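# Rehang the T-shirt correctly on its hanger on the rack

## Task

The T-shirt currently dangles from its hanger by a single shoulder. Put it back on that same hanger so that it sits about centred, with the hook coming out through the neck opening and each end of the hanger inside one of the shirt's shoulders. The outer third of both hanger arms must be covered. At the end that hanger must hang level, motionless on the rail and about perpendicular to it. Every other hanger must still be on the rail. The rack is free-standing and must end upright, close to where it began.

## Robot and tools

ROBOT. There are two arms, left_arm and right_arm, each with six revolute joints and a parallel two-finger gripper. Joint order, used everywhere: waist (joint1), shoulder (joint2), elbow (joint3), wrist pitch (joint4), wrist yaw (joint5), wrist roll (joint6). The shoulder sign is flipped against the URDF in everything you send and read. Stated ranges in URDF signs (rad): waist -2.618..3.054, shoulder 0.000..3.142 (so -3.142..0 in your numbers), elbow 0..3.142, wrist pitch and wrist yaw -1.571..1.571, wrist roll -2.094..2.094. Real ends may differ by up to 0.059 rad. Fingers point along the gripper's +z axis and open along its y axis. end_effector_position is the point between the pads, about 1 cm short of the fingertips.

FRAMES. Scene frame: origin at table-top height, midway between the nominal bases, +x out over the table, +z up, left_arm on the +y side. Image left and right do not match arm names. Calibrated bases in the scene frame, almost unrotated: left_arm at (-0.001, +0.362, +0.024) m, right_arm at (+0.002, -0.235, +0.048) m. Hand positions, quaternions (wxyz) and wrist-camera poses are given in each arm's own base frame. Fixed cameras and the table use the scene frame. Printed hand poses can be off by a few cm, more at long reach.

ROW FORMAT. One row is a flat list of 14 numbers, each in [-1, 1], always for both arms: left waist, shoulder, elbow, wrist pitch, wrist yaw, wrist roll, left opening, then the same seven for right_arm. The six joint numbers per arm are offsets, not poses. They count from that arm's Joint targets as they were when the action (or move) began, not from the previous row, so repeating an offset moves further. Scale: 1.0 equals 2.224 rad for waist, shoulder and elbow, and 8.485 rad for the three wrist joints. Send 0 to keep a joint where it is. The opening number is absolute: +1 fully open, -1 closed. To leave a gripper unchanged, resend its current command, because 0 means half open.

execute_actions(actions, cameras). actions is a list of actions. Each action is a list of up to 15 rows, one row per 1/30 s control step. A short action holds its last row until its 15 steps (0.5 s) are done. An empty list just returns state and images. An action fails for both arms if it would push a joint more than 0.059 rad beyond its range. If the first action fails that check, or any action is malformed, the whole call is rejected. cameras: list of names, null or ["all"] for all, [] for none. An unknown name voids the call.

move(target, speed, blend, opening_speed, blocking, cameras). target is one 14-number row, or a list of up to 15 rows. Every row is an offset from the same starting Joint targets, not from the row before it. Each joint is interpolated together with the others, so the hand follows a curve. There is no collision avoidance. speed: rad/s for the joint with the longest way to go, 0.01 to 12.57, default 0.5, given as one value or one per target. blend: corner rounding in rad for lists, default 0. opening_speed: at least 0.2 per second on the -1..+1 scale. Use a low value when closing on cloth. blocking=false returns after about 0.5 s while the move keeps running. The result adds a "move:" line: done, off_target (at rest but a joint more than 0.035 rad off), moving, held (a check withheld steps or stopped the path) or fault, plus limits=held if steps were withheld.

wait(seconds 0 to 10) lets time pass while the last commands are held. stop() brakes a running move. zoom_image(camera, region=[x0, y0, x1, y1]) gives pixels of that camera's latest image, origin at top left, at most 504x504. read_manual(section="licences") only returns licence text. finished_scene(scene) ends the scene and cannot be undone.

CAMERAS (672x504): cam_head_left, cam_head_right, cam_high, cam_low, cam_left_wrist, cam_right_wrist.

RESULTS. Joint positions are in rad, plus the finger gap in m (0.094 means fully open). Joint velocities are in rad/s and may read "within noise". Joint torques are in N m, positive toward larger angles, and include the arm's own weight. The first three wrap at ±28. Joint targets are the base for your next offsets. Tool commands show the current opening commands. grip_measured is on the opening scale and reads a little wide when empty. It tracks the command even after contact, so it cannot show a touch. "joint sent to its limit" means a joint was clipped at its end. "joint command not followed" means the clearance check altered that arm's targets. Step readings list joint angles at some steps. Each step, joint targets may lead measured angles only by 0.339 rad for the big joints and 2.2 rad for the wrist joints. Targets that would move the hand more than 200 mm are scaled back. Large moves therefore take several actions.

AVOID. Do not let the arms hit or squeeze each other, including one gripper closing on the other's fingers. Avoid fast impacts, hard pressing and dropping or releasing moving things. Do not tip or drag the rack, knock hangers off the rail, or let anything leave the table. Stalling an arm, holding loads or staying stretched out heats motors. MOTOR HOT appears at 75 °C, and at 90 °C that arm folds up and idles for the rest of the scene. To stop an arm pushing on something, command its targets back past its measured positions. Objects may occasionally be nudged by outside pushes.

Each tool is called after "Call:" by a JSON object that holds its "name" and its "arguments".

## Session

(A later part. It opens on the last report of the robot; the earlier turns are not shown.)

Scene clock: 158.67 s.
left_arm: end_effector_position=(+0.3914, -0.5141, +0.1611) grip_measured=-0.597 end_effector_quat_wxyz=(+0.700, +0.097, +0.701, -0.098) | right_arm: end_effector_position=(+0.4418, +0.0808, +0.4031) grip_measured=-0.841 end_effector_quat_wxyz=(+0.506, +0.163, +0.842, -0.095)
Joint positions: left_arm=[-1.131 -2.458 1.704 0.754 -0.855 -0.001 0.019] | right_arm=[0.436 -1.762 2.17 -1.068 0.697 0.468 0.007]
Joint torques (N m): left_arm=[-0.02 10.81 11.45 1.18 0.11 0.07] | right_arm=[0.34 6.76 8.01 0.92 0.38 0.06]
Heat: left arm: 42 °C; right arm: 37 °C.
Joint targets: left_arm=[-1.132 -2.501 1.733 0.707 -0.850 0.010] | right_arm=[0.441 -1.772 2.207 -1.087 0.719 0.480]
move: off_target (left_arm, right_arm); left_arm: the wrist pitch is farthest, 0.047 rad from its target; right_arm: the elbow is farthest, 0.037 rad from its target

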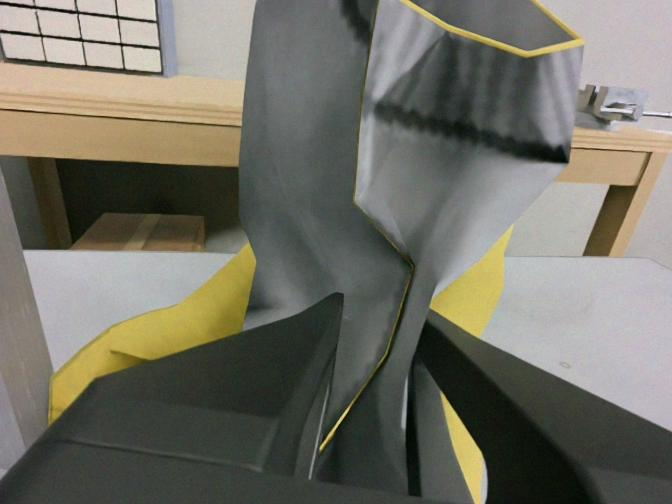

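Call:
{"name": "move", "arguments": {"target": [0, 0, 0, 0, 0, 0, -1.0, 0, 0, 0, 0, 0, 0, -0.95], "speed": 0.3, "opening_speed": 0.4, "cameras": ["cam_left_wrist", "cam_high", "cam_head_right"]}}

Scene clock: 160.13 s.
left_arm: end_effector_position=(+0.3918, -0.5127, +0.1611) grip_measured=-0.945 end_effector_quat_wxyz=(+0.701, +0.096, +0.701, -0.094) | right_arm: end_effector_position=(+0.4418, +0.0808, +0.4031) grip_measured=-0.841 end_effector_quat_wxyz=(+0.506, +0.163, +0.842, -0.095)
Joint positions: left_arm=[-1.131 -2.458 1.704 0.754 -0.862 0.002 0.003] | right_arm=[0.436 -1.762 2.17 -1.068 0.697 0.468 0.007]
Joint torques (N m): left_arm=[-0.02 10.41 11.33 1.25 0.1 0.07] | right_arm=[0.34 6.76 8.03 0.92 0.37 0.06]
Heat: left arm: 42 °C; right arm: 37 °C.
Joint targets: left_arm=[-1.132 -2.501 1.733 0.707 -0.850 0.010] | right_arm=[0.441 -1.772 2.207 -1.087 0.719 0.480]
move: off_target (left_arm, right_arm); left_arm: the wrist pitch is farthest, 0.047 rad from its target; right_arm: the elbow is farthest, 0.037 rad from its target
Images, in order (width x height): cam_head_right 672x504, cam_high 672x504, cam_left_wrist 672x504.

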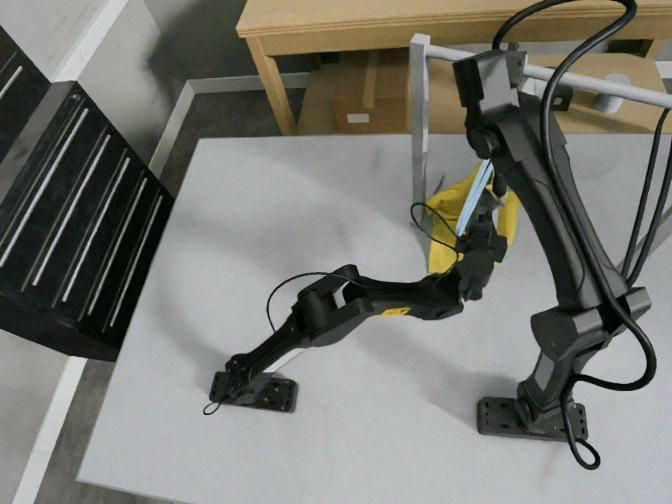

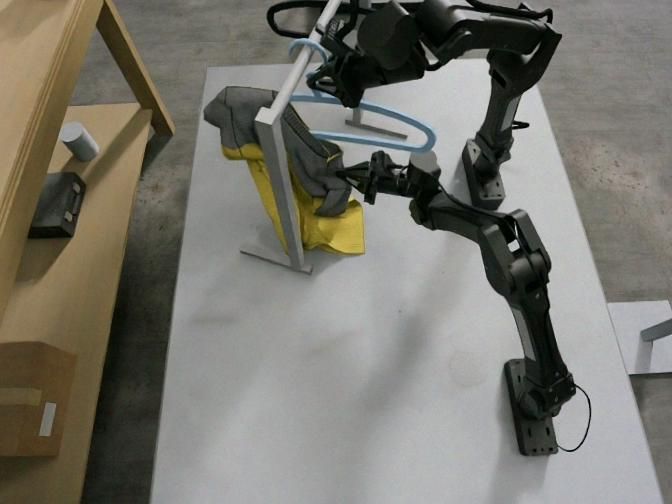

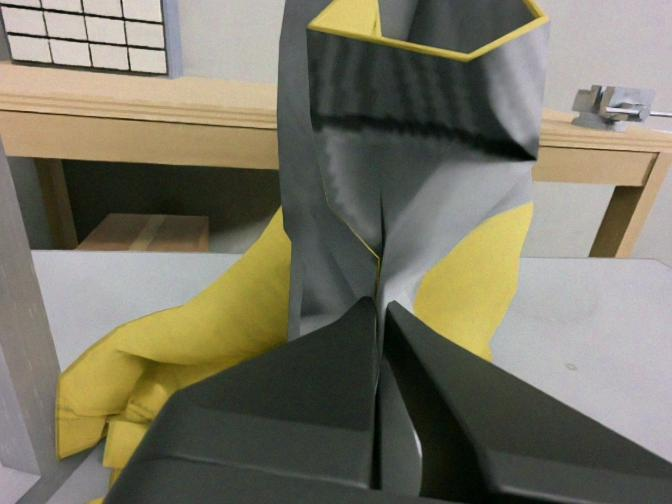

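Call:
{"name": "move", "arguments": {"target": [-0.0319, 0.1466, -0.2010, 0.0262, 0.0047, -0.0012, -1.0, 0, 0, 0, 0, 0, 0, -0.95], "speed": 0.15, "cameras": ["cam_head_right", "cam_high", "cam_low", "cam_left_wrist", "cam_right_wrist"]}}

Scene clock: 164.37 s.
left_arm: end_effector_position=(+0.3306, -0.4806, +0.1801) grip_measured=-0.947 end_effector_quat_wxyz=(+0.698, +0.129, +0.692, -0.132) | right_arm: end_effector_position=(+0.4418, +0.0808, +0.4031) grip_measured=-0.841 end_effector_quat_wxyz=(+0.506, +0.163, +0.842, -0.095)
Joint positions: left_arm=[-1.196 -2.205 1.312 0.906 -0.824 0.006 0.002] | right_arm=[0.436 -1.762 2.17 -1.068 0.697 0.468 0.007]
Joint torques (N m): left_arm=[-0.47 14.28 5.82 1.9 0.06 -0.02] | right_arm=[0.34 6.74 7.99 0.93 0.37 0.06]
Heat: left arm: 43 °C; right arm: 37 °C.
Joint targets: left_arm=[-1.203 -2.174 1.285 0.930 -0.810 0.000] | right_arm=[0.441 -1.772 2.207 -1.087 0.719 0.480]
move: off_target (right_arm); right_arm: the elbow is farthest, 0.037 rad from its target

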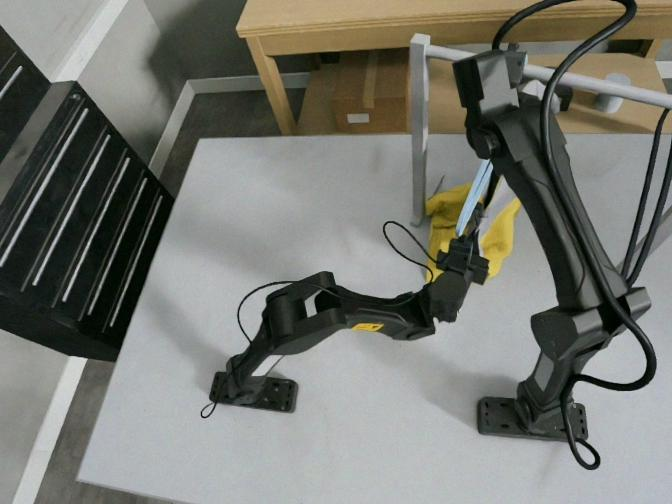

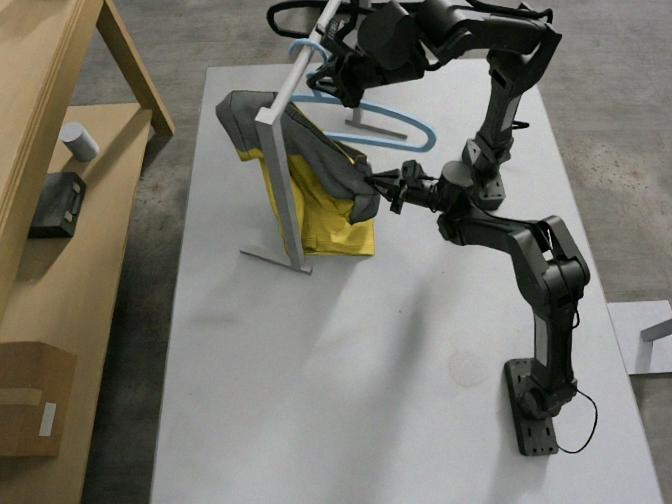

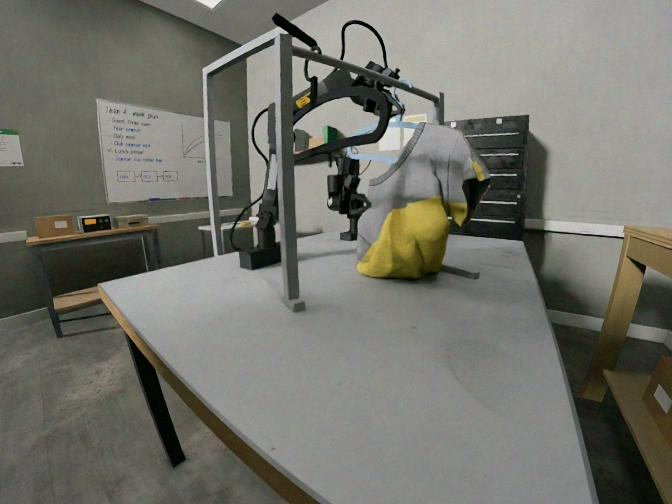

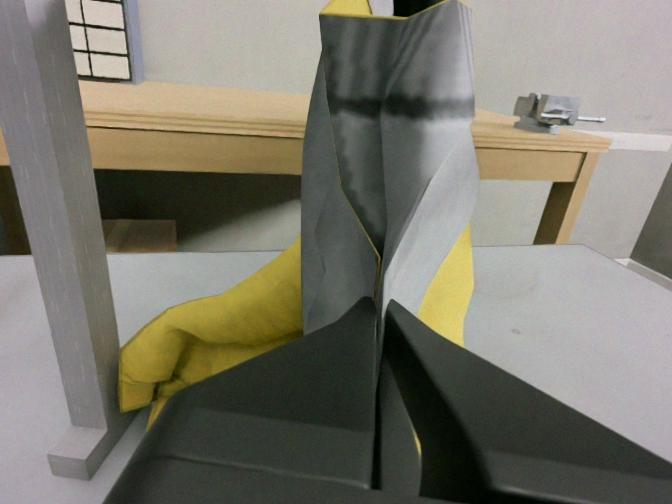

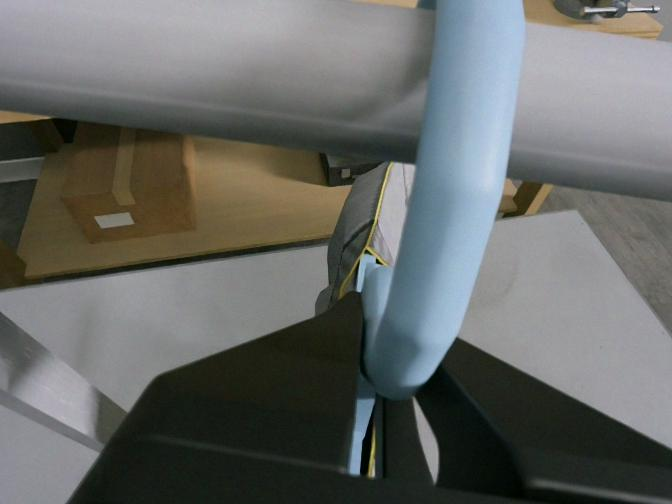

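Call:
{"name": "move", "arguments": {"target": [-0.0436, 0.1461, -0.1448, -0.0018, 0.0106, 0, -1.0, 0, 0, 0, 0, 0, 0, -0.95], "speed": 0.15, "cameras": ["cam_head_right", "cam_high", "cam_low", "cam_left_wrist", "cam_right_wrist"]}}

Scene clock: 167.47 s.
left_arm: end_effector_position=(+0.2549, -0.4500, +0.2222) grip_measured=-0.947 end_effector_quat_wxyz=(+0.684, +0.187, +0.677, -0.199) | right_arm: end_effector_position=(+0.4415, +0.0803, +0.4031) grip_measured=-0.841 end_effector_quat_wxyz=(+0.506, +0.164, +0.842, -0.097)
Joint positions: left_arm=[-1.292 -1.877 0.99 0.906 -0.74 -0.001 0.002] | right_arm=[0.436 -1.762 2.17 -1.07 0.7 0.468 0.007]
Joint torques (N m): left_arm=[-0.8 11.33 5.75 1.82 0.12 -0.01] | right_arm=[0.34 6.75 8.01 0.94 0.34 0.06]
Heat: left arm: 43 °C; right arm: 37 °C.
Joint targets: left_arm=[-1.300 -1.850 0.964 0.914 -0.720 0.000] | right_arm=[0.441 -1.772 2.207 -1.087 0.719 0.480]
move: off_target (right_arm); right_arm: the elbow is farthest, 0.037 rad from its target

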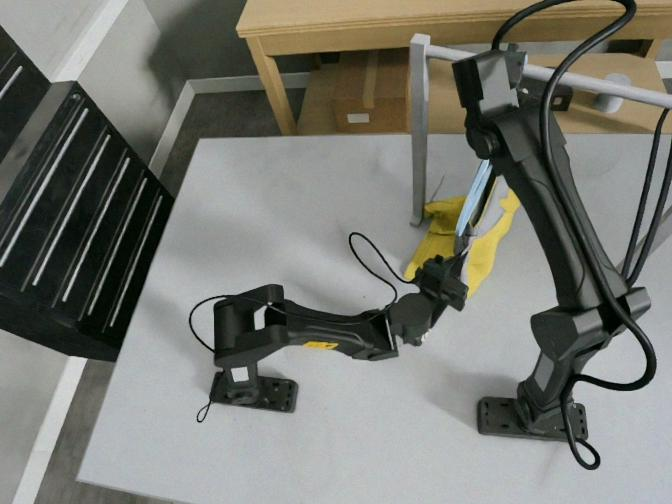

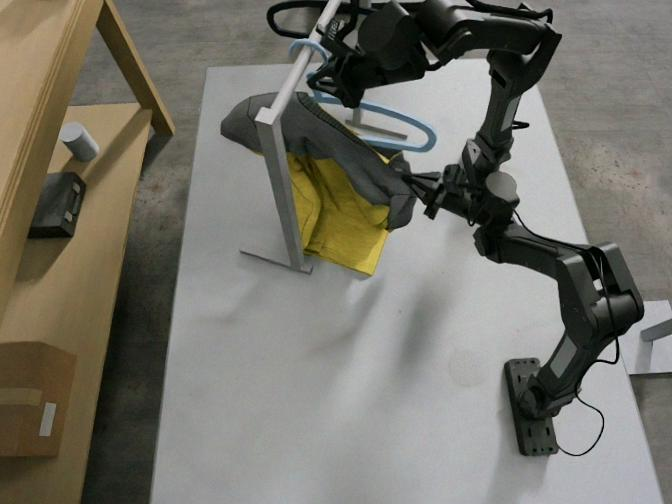

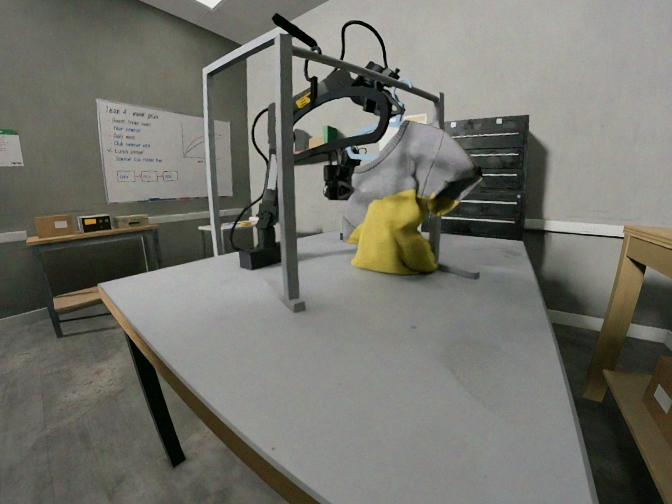

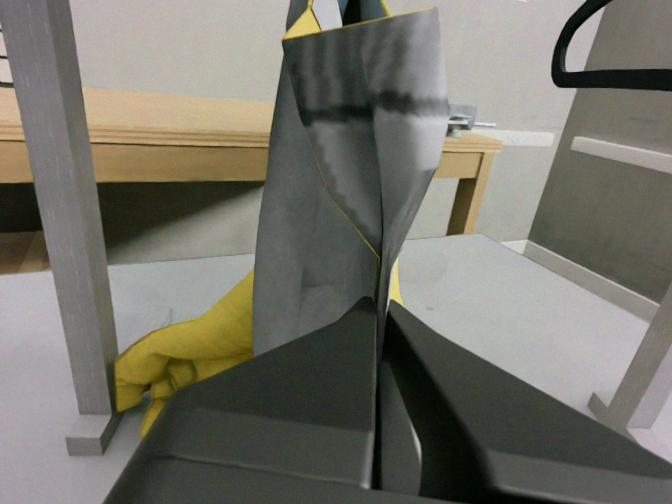

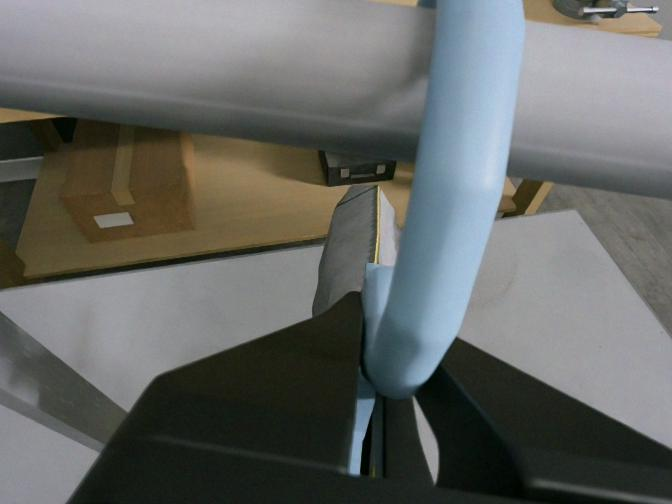

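Call:
{"name": "zoom_image", "arguments": {"camera": "cam_high", "region": [200, 20, 500, 290]}}

Call:
{"name": "zoom_image", "arguments": {"camera": "cam_low", "region": [300, 60, 520, 300]}}

Scaled by 1.680 from the camera's image (finer frame: 960x720).

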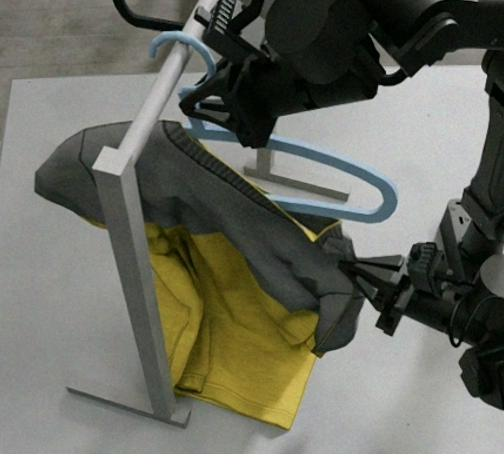

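Scaled by 2.100 from the camera's image (finer frame: 960x720).

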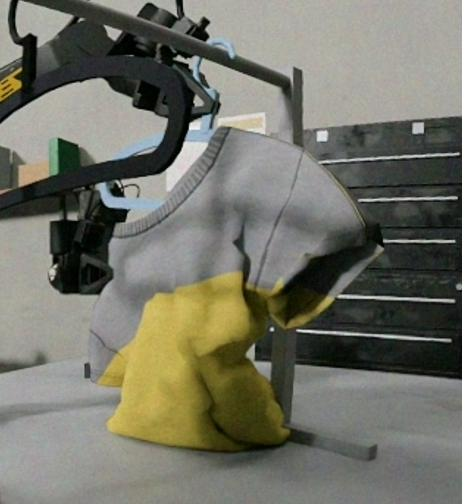

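Call:
{"name": "execute_actions", "arguments": {"actions": []}}

Scene clock: 169.43 s.
left_arm: end_effector_position=(+0.2548, -0.4503, +0.2222) grip_measured=-0.947 end_effector_quat_wxyz=(+0.684, +0.187, +0.677, -0.199) | right_arm: end_effector_position=(+0.4415, +0.0803, +0.4031) grip_measured=-0.841 end_effector_quat_wxyz=(+0.506, +0.164, +0.842, -0.097)
Joint positions: left_arm=[-1.292 -1.877 0.99 0.906 -0.738 -0.001 0.002] | right_arm=[0.436 -1.762 2.17 -1.07 0.7 0.468 0.007]
Joint velocities: within noise
Joint torques (N m): left_arm=[-0.66 11.32 5.86 1.8 0.15 -0.02] | right_arm=[0.32 6.76 7.99 0.95 0.35 0.06]
Motor temperatures (°C): left_arm=[29 42 38 43 29 26 28] | right_arm=[26 35 36 37 29 31 30]
Heat: left arm: 43 °C; right arm: 37 °C.
Joint targets: left_arm=[-1.300 -1.850 0.964 0.914 -0.720 0.000] | right_arm=[0.441 -1.772 2.207 -1.087 0.719 0.480]
Tool commands: left_gripper/opening=-1.0 right_gripper/opening=-0.95

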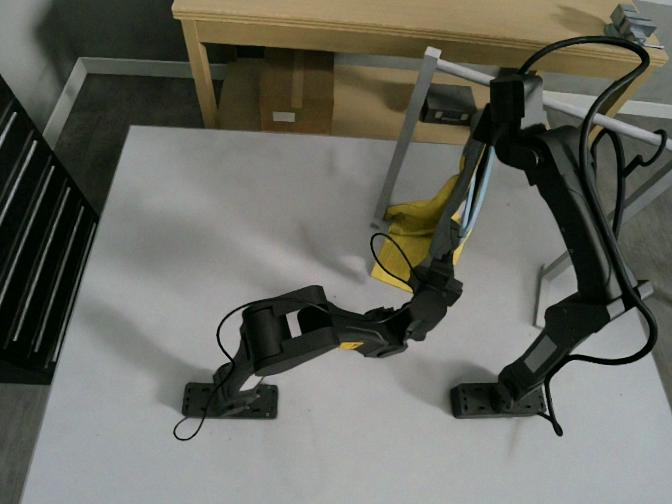

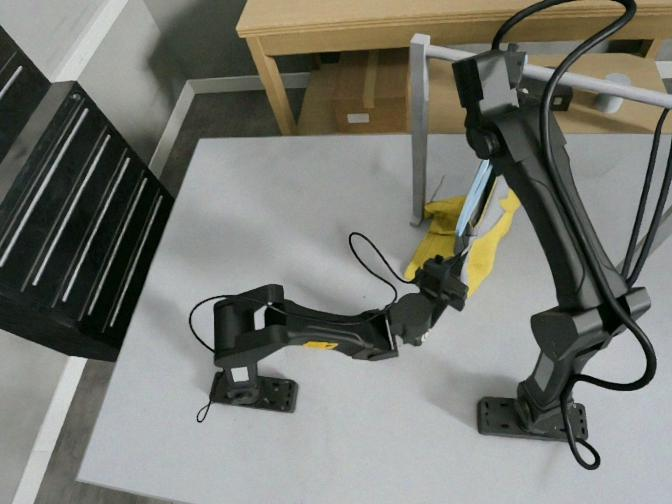

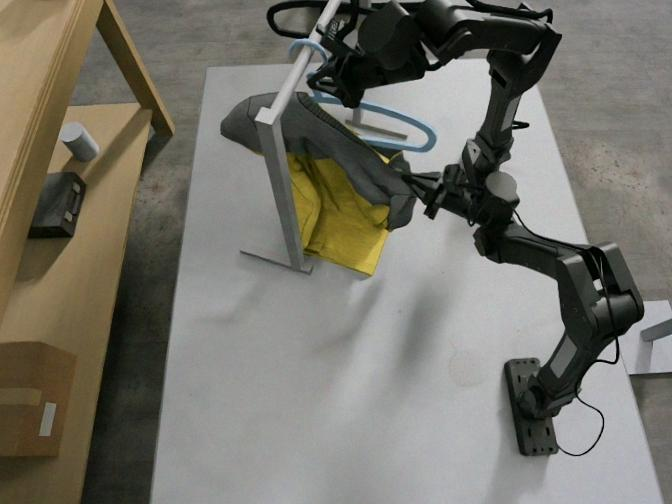

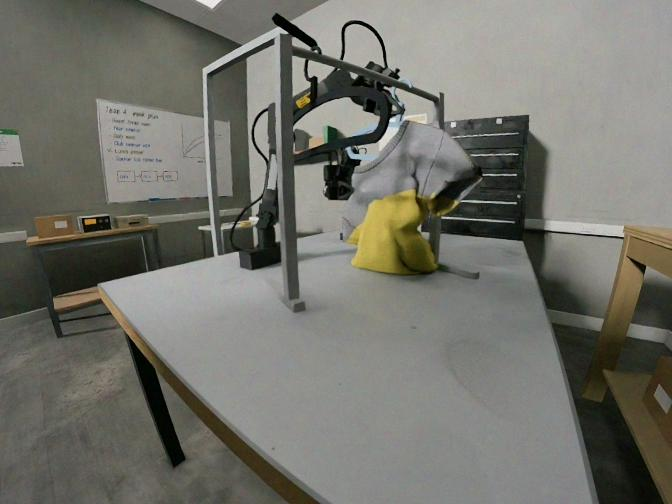

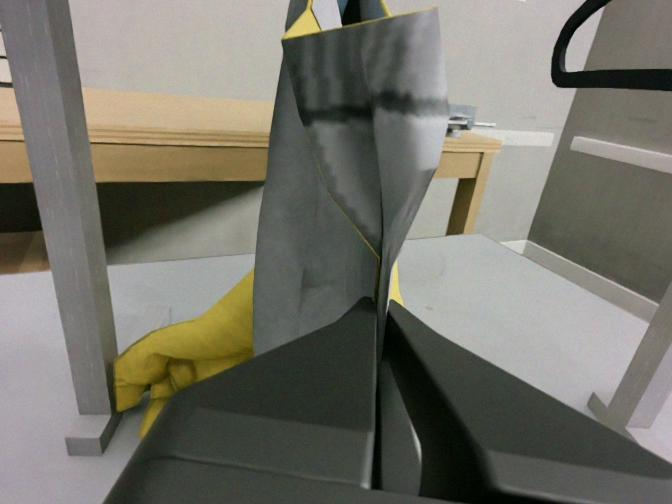

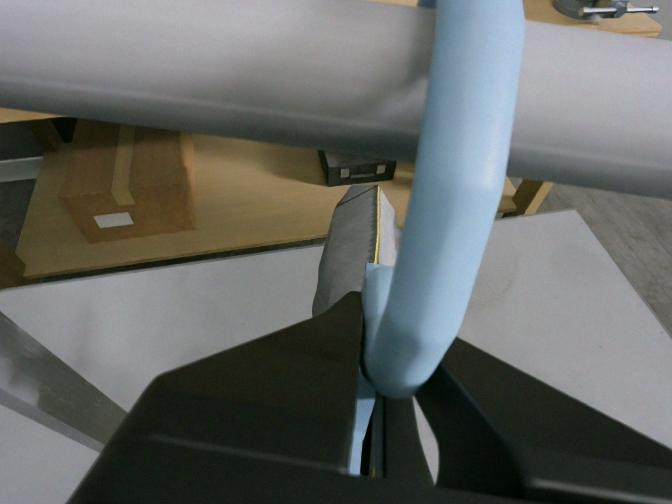

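Call:
{"name": "zoom_image", "arguments": {"camera": "cam_low", "region": [320, 70, 520, 290]}}

Call:
{"name": "zoom_image", "arguments": {"camera": "cam_high", "region": [210, 20, 480, 290]}}

Call:
{"name": "zoom_image", "arguments": {"camera": "cam_left_wrist", "region": [230, 0, 480, 350]}}

Call:
{"name": "zoom_image", "arguments": {"camera": "cam_head_right", "region": [380, 60, 580, 360]}}

Scaled by 2.291 from the camera's image (finer frame: 960x720).

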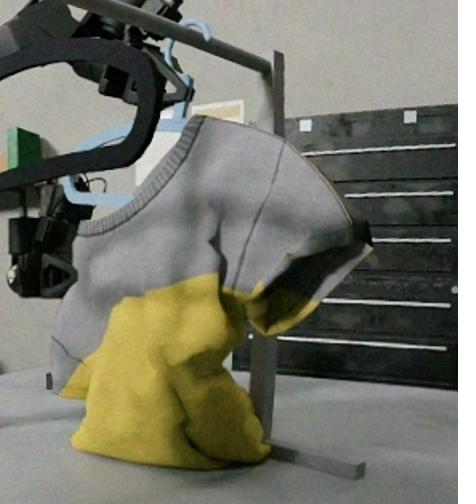

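Scaled by 1.867 from the camera's image (finer frame: 960x720).

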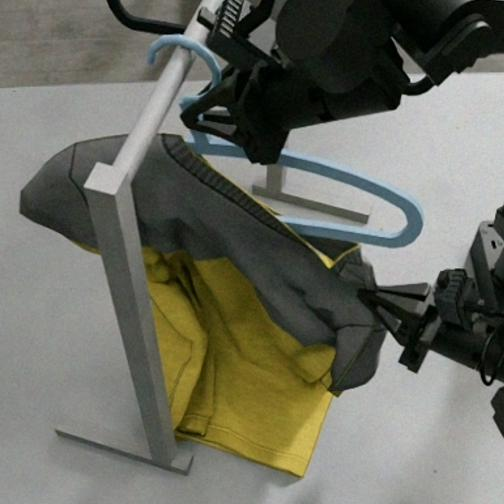

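Scaled by 1.440 from the camera's image (finer frame: 960x720).

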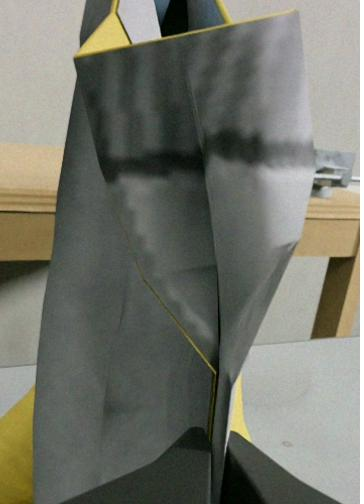

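Scaled by 1.680 from the camera's image (finer frame: 960x720).

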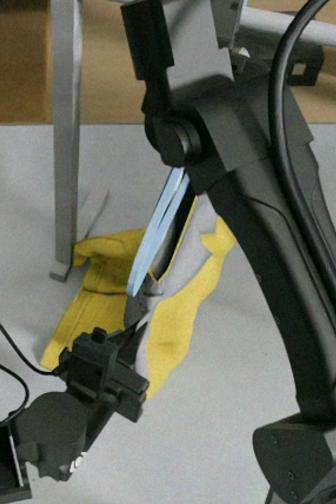

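Call:
{"name": "zoom_image", "arguments": {"camera": "cam_right_wrist", "region": [260, 160, 500, 340]}}

Call:
{"name": "zoom_image", "arguments": {"camera": "cam_low", "region": [330, 90, 430, 200]}}

Call:
{"name": "zoom_image", "arguments": {"camera": "cam_left_wrist", "region": [260, 0, 460, 130]}}

Scaled by 2.100 from the camera's image (finer frame: 960x720).

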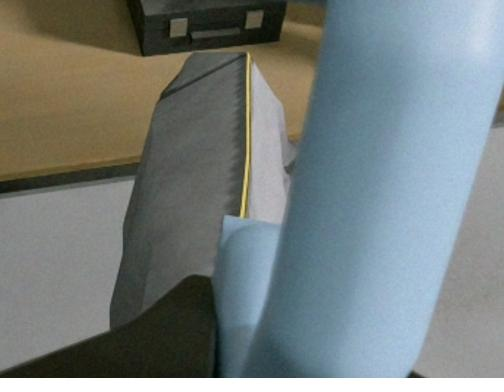

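Scaled by 4.582 from the camera's image (finer frame: 960x720).

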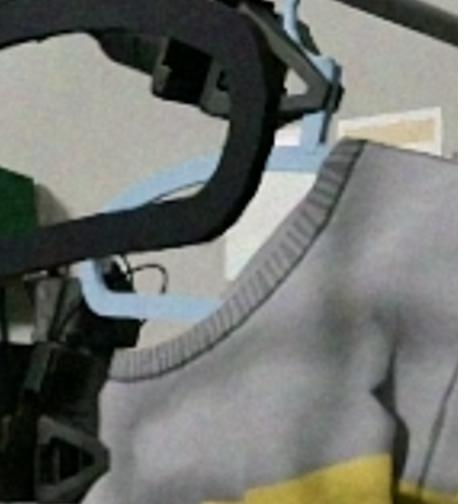

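Scaled by 2.520 from the camera's image (finer frame: 960x720).

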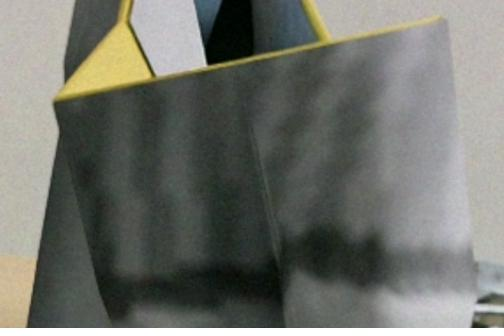

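Call:
{"name": "move", "arguments": {"target": [-0.0481, 0.1061, -0.0486, -0.0211, 0, 0, -1.0, 0, 0, 0, 0, 0, 0, -0.95], "speed": 0.15}}

Scene clock: 174.23 s.
left_arm: end_effector_position=(+0.2003, -0.4310, +0.2625) grip_measured=-0.947 end_effector_quat_wxyz=(+0.674, +0.219, +0.665, -0.236) | right_arm: end_effector_position=(+0.4403, +0.0804, +0.4030) grip_measured=-0.841 end_effector_quat_wxyz=(+0.504, +0.162, +0.843, -0.098)
Joint positions: left_arm=[-1.393 -1.64 0.883 0.783 -0.738 -0.001 0.002] | right_arm=[0.438 -1.762 2.174 -1.079 0.7 0.468 0.007]
Joint torques (N m): left_arm=[-1.25 9.44 6.27 1.28 0.16 0] | right_arm=[0.23 6.75 7.69 1 0.35 0.06]
Heat: left arm: 43 °C; right arm: 37 °C.
Joint targets: left_arm=[-1.407 -1.614 0.856 0.735 -0.720 0.000] | right_arm=[0.441 -1.772 2.207 -1.087 0.719 0.480]
move: off_target (left_arm); left_arm: the wrist pitch is farthest, 0.048 rad from its target

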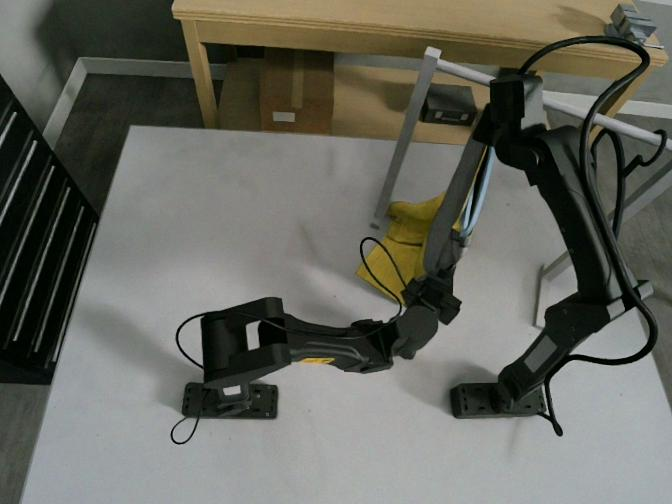

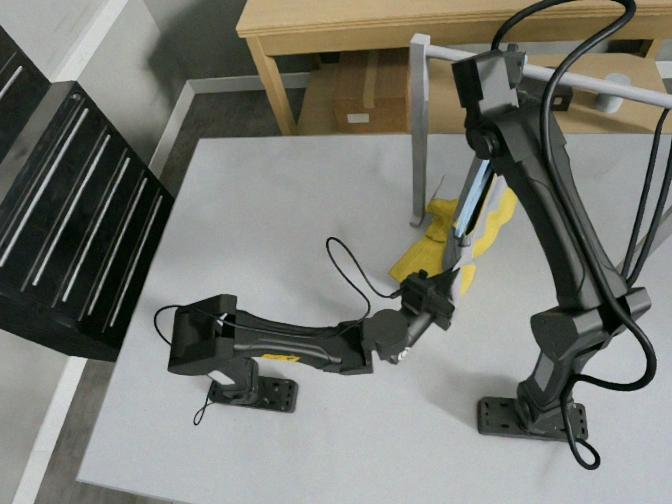

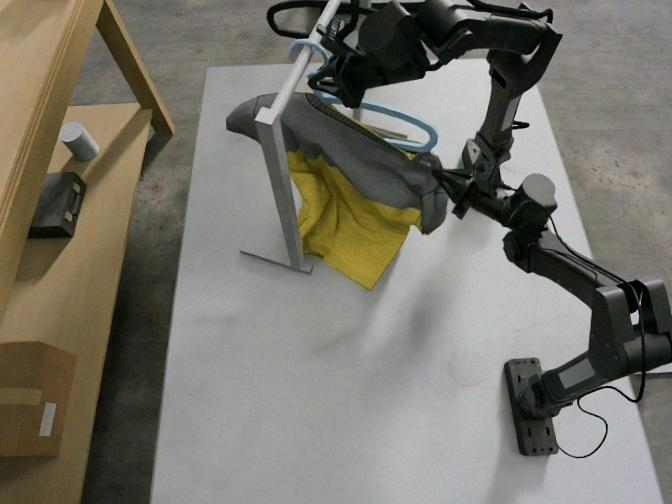

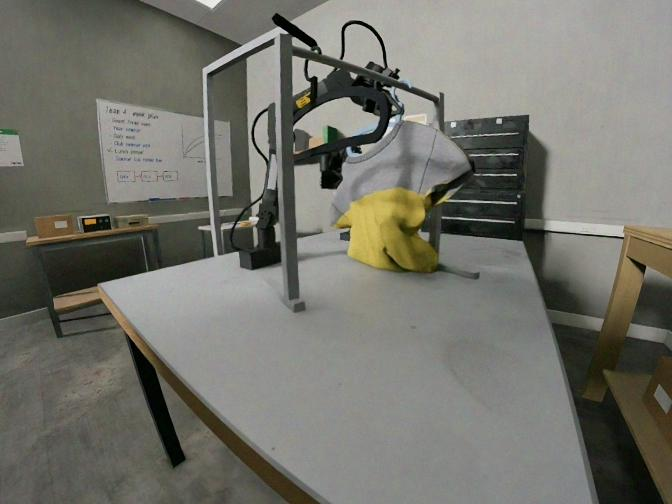

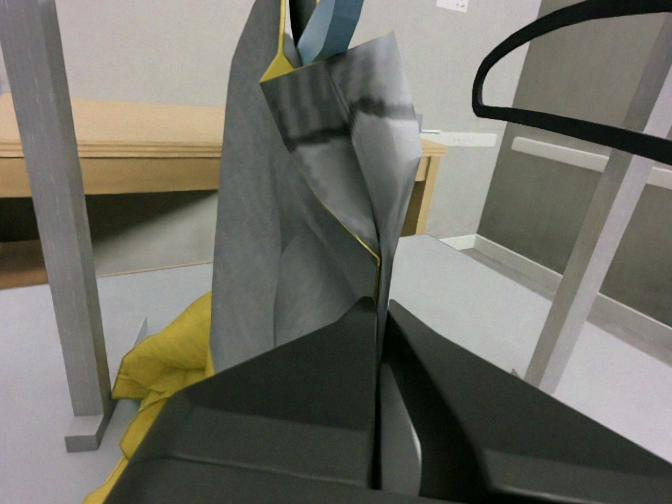

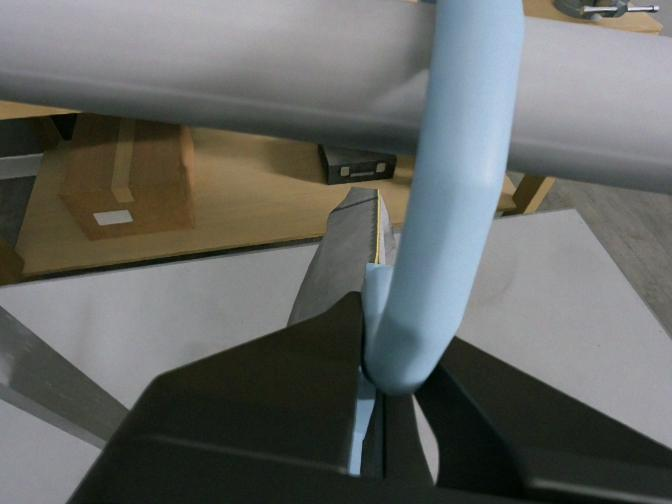

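Call:
{"name": "zoom_image", "arguments": {"camera": "cam_low", "region": [310, 90, 490, 240]}}

Call:
{"name": "zoom_image", "arguments": {"camera": "cam_high", "region": [210, 30, 480, 240]}}

Call:
{"name": "zoom_image", "arguments": {"camera": "cam_left_wrist", "region": [200, 0, 460, 260]}}

Call:
{"name": "zoom_image", "arguments": {"camera": "cam_head_right", "region": [380, 130, 540, 330]}}

Scaled by 2.800 from the camera's image (finer frame: 960x720).

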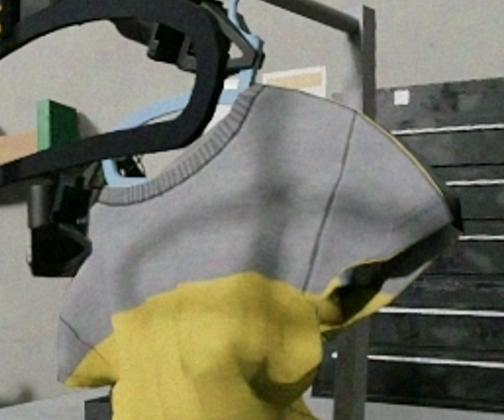

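Scaled by 1.867 from the camera's image (finer frame: 960x720).

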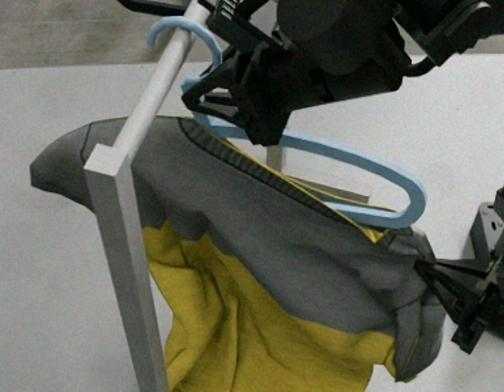

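Scaled by 1.938 from the camera's image (finer frame: 960x720).

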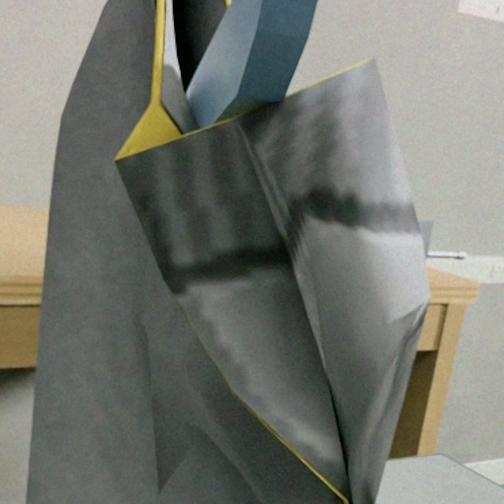

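Scaled by 2.520 from the camera's image (finer frame: 960x720).

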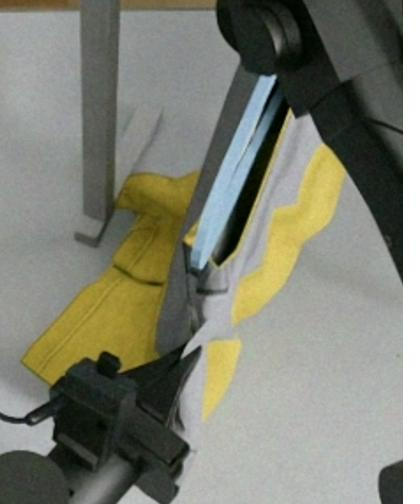

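Call:
{"name": "move", "arguments": {"target": [-0.0486, 0.0879, 0.0490, -0.0335, -0.0033, 0, -1.0, 0, 0, 0, 0, 0, 0, -0.95], "speed": 0.15}}

Scene clock: 178.07 s.
left_arm: end_effector_position=(+0.1577, -0.4175, +0.3096) grip_measured=-0.947 end_effector_quat_wxyz=(+0.658, +0.256, +0.664, -0.245) | right_arm: end_effector_position=(+0.4389, +0.0809, +0.4029) grip_measured=-0.841 end_effector_quat_wxyz=(+0.502, +0.161, +0.844, -0.099)
Joint positions: left_arm=[-1.493 -1.445 0.934 0.493 -0.769 -0.001 0.002] | right_arm=[0.44 -1.762 2.178 -1.088 0.7 0.468 0.007]
Joint torques (N m): left_arm=[-1.85 8.1 12.25 1.3 0.19 0] | right_arm=[0.05 6.71 7.38 1.1 0.35 0.06]
Heat: left arm: 43 °C; right arm: 37 °C.
Joint targets: left_arm=[-1.515 -1.418 0.964 0.451 -0.748 0.000] | right_arm=[0.441 -1.772 2.207 -1.087 0.719 0.480]
move: off_target (left_arm); left_arm: the wrist pitch is farthest, 0.042 rad from its target

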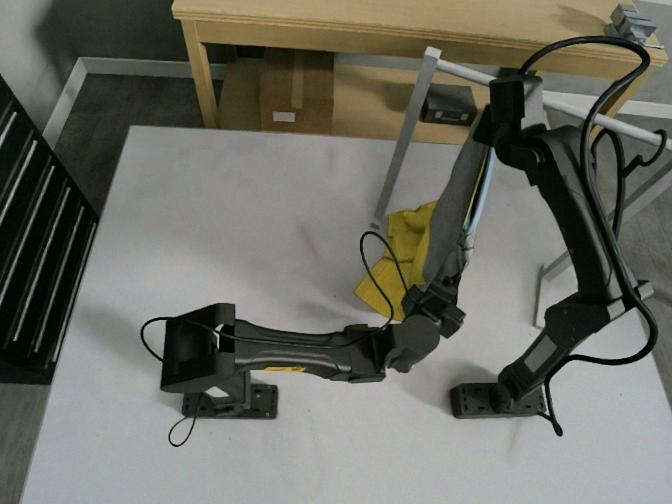

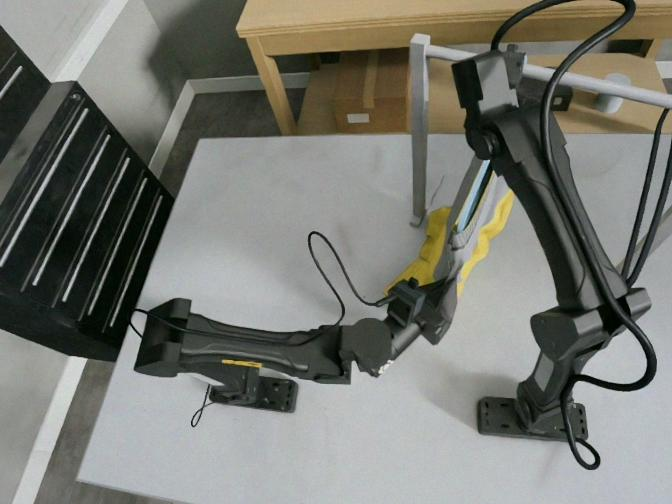

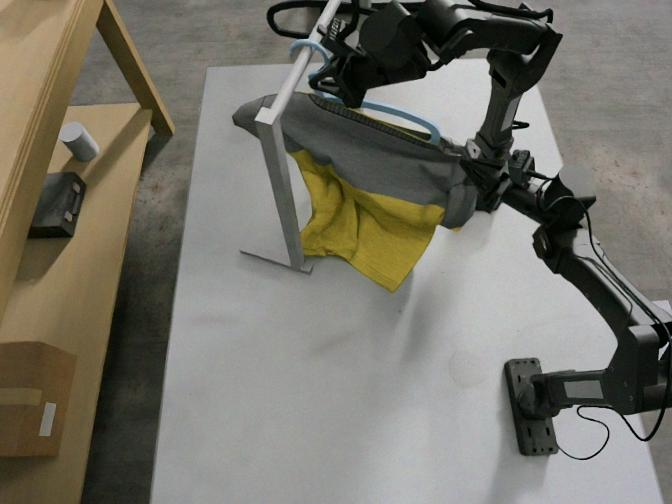

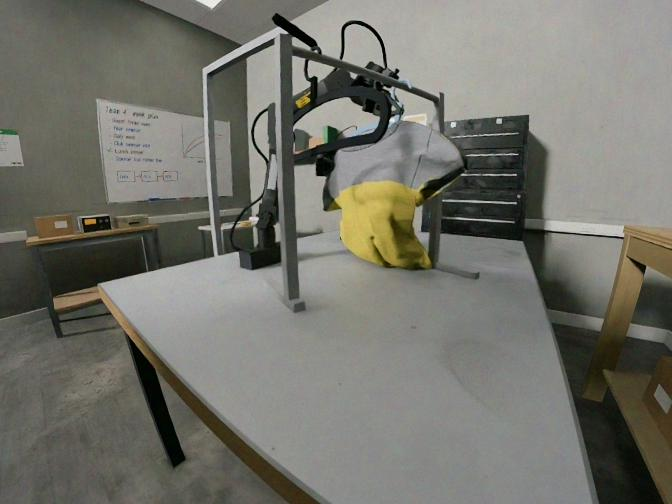

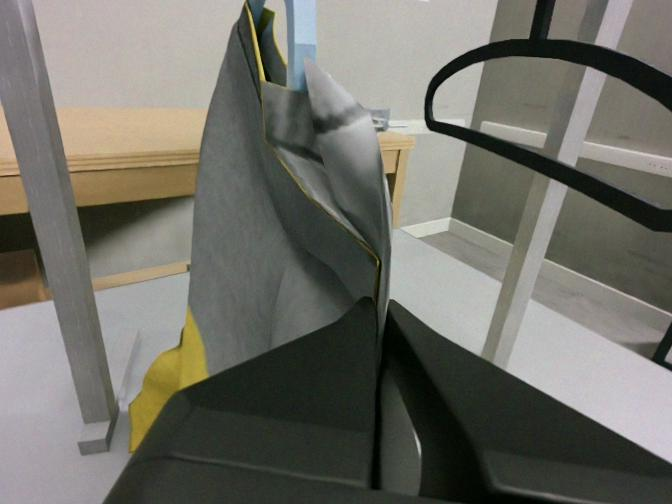

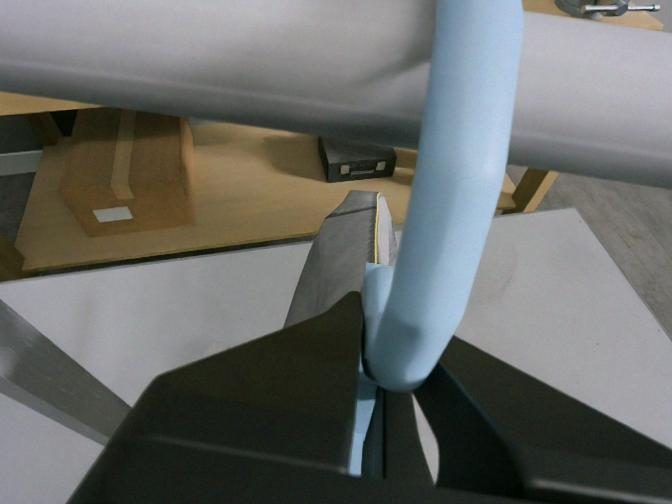

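Call:
{"name": "zoom_image", "arguments": {"camera": "cam_left_wrist", "region": [190, 0, 440, 260]}}

Call:
{"name": "zoom_image", "arguments": {"camera": "cam_high", "region": [210, 30, 510, 240]}}

Call:
{"name": "zoom_image", "arguments": {"camera": "cam_head_right", "region": [380, 130, 540, 330]}}

Call:
{"name": "zoom_image", "arguments": {"camera": "cam_low", "region": [310, 90, 490, 240]}}

Scaled by 1.938 from the camera's image (finer frame: 960x720).

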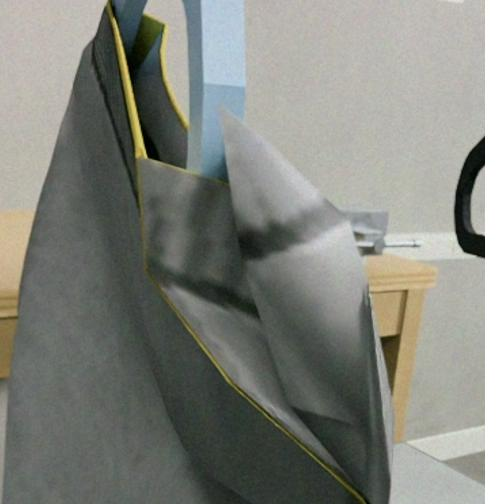

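Scaled by 1.680 from the camera's image (finer frame: 960x720).

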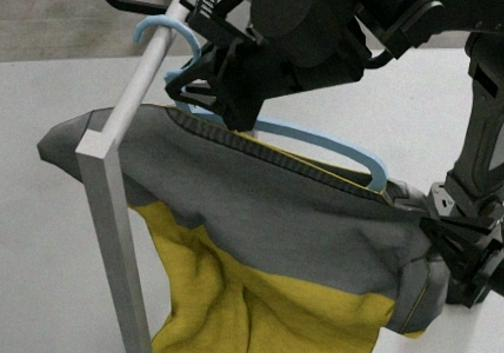

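Scaled by 2.520 from the camera's image (finer frame: 960x720).

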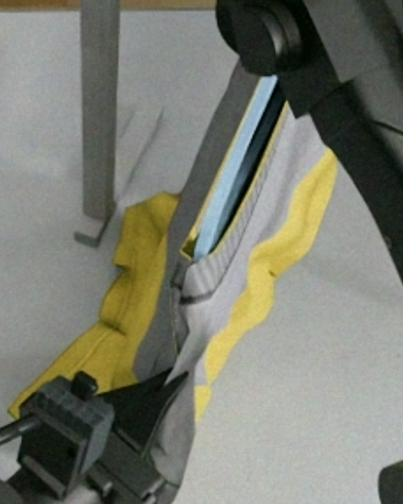

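Scaled by 2.800 from the camera's image (finer frame: 960x720).

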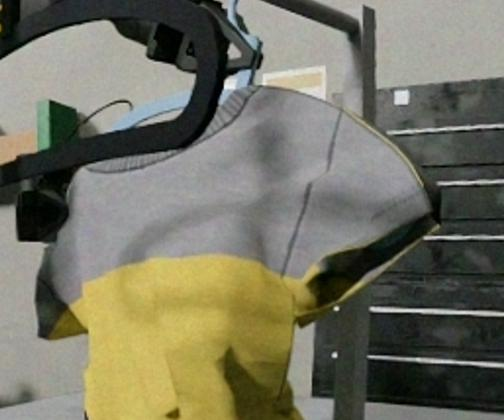

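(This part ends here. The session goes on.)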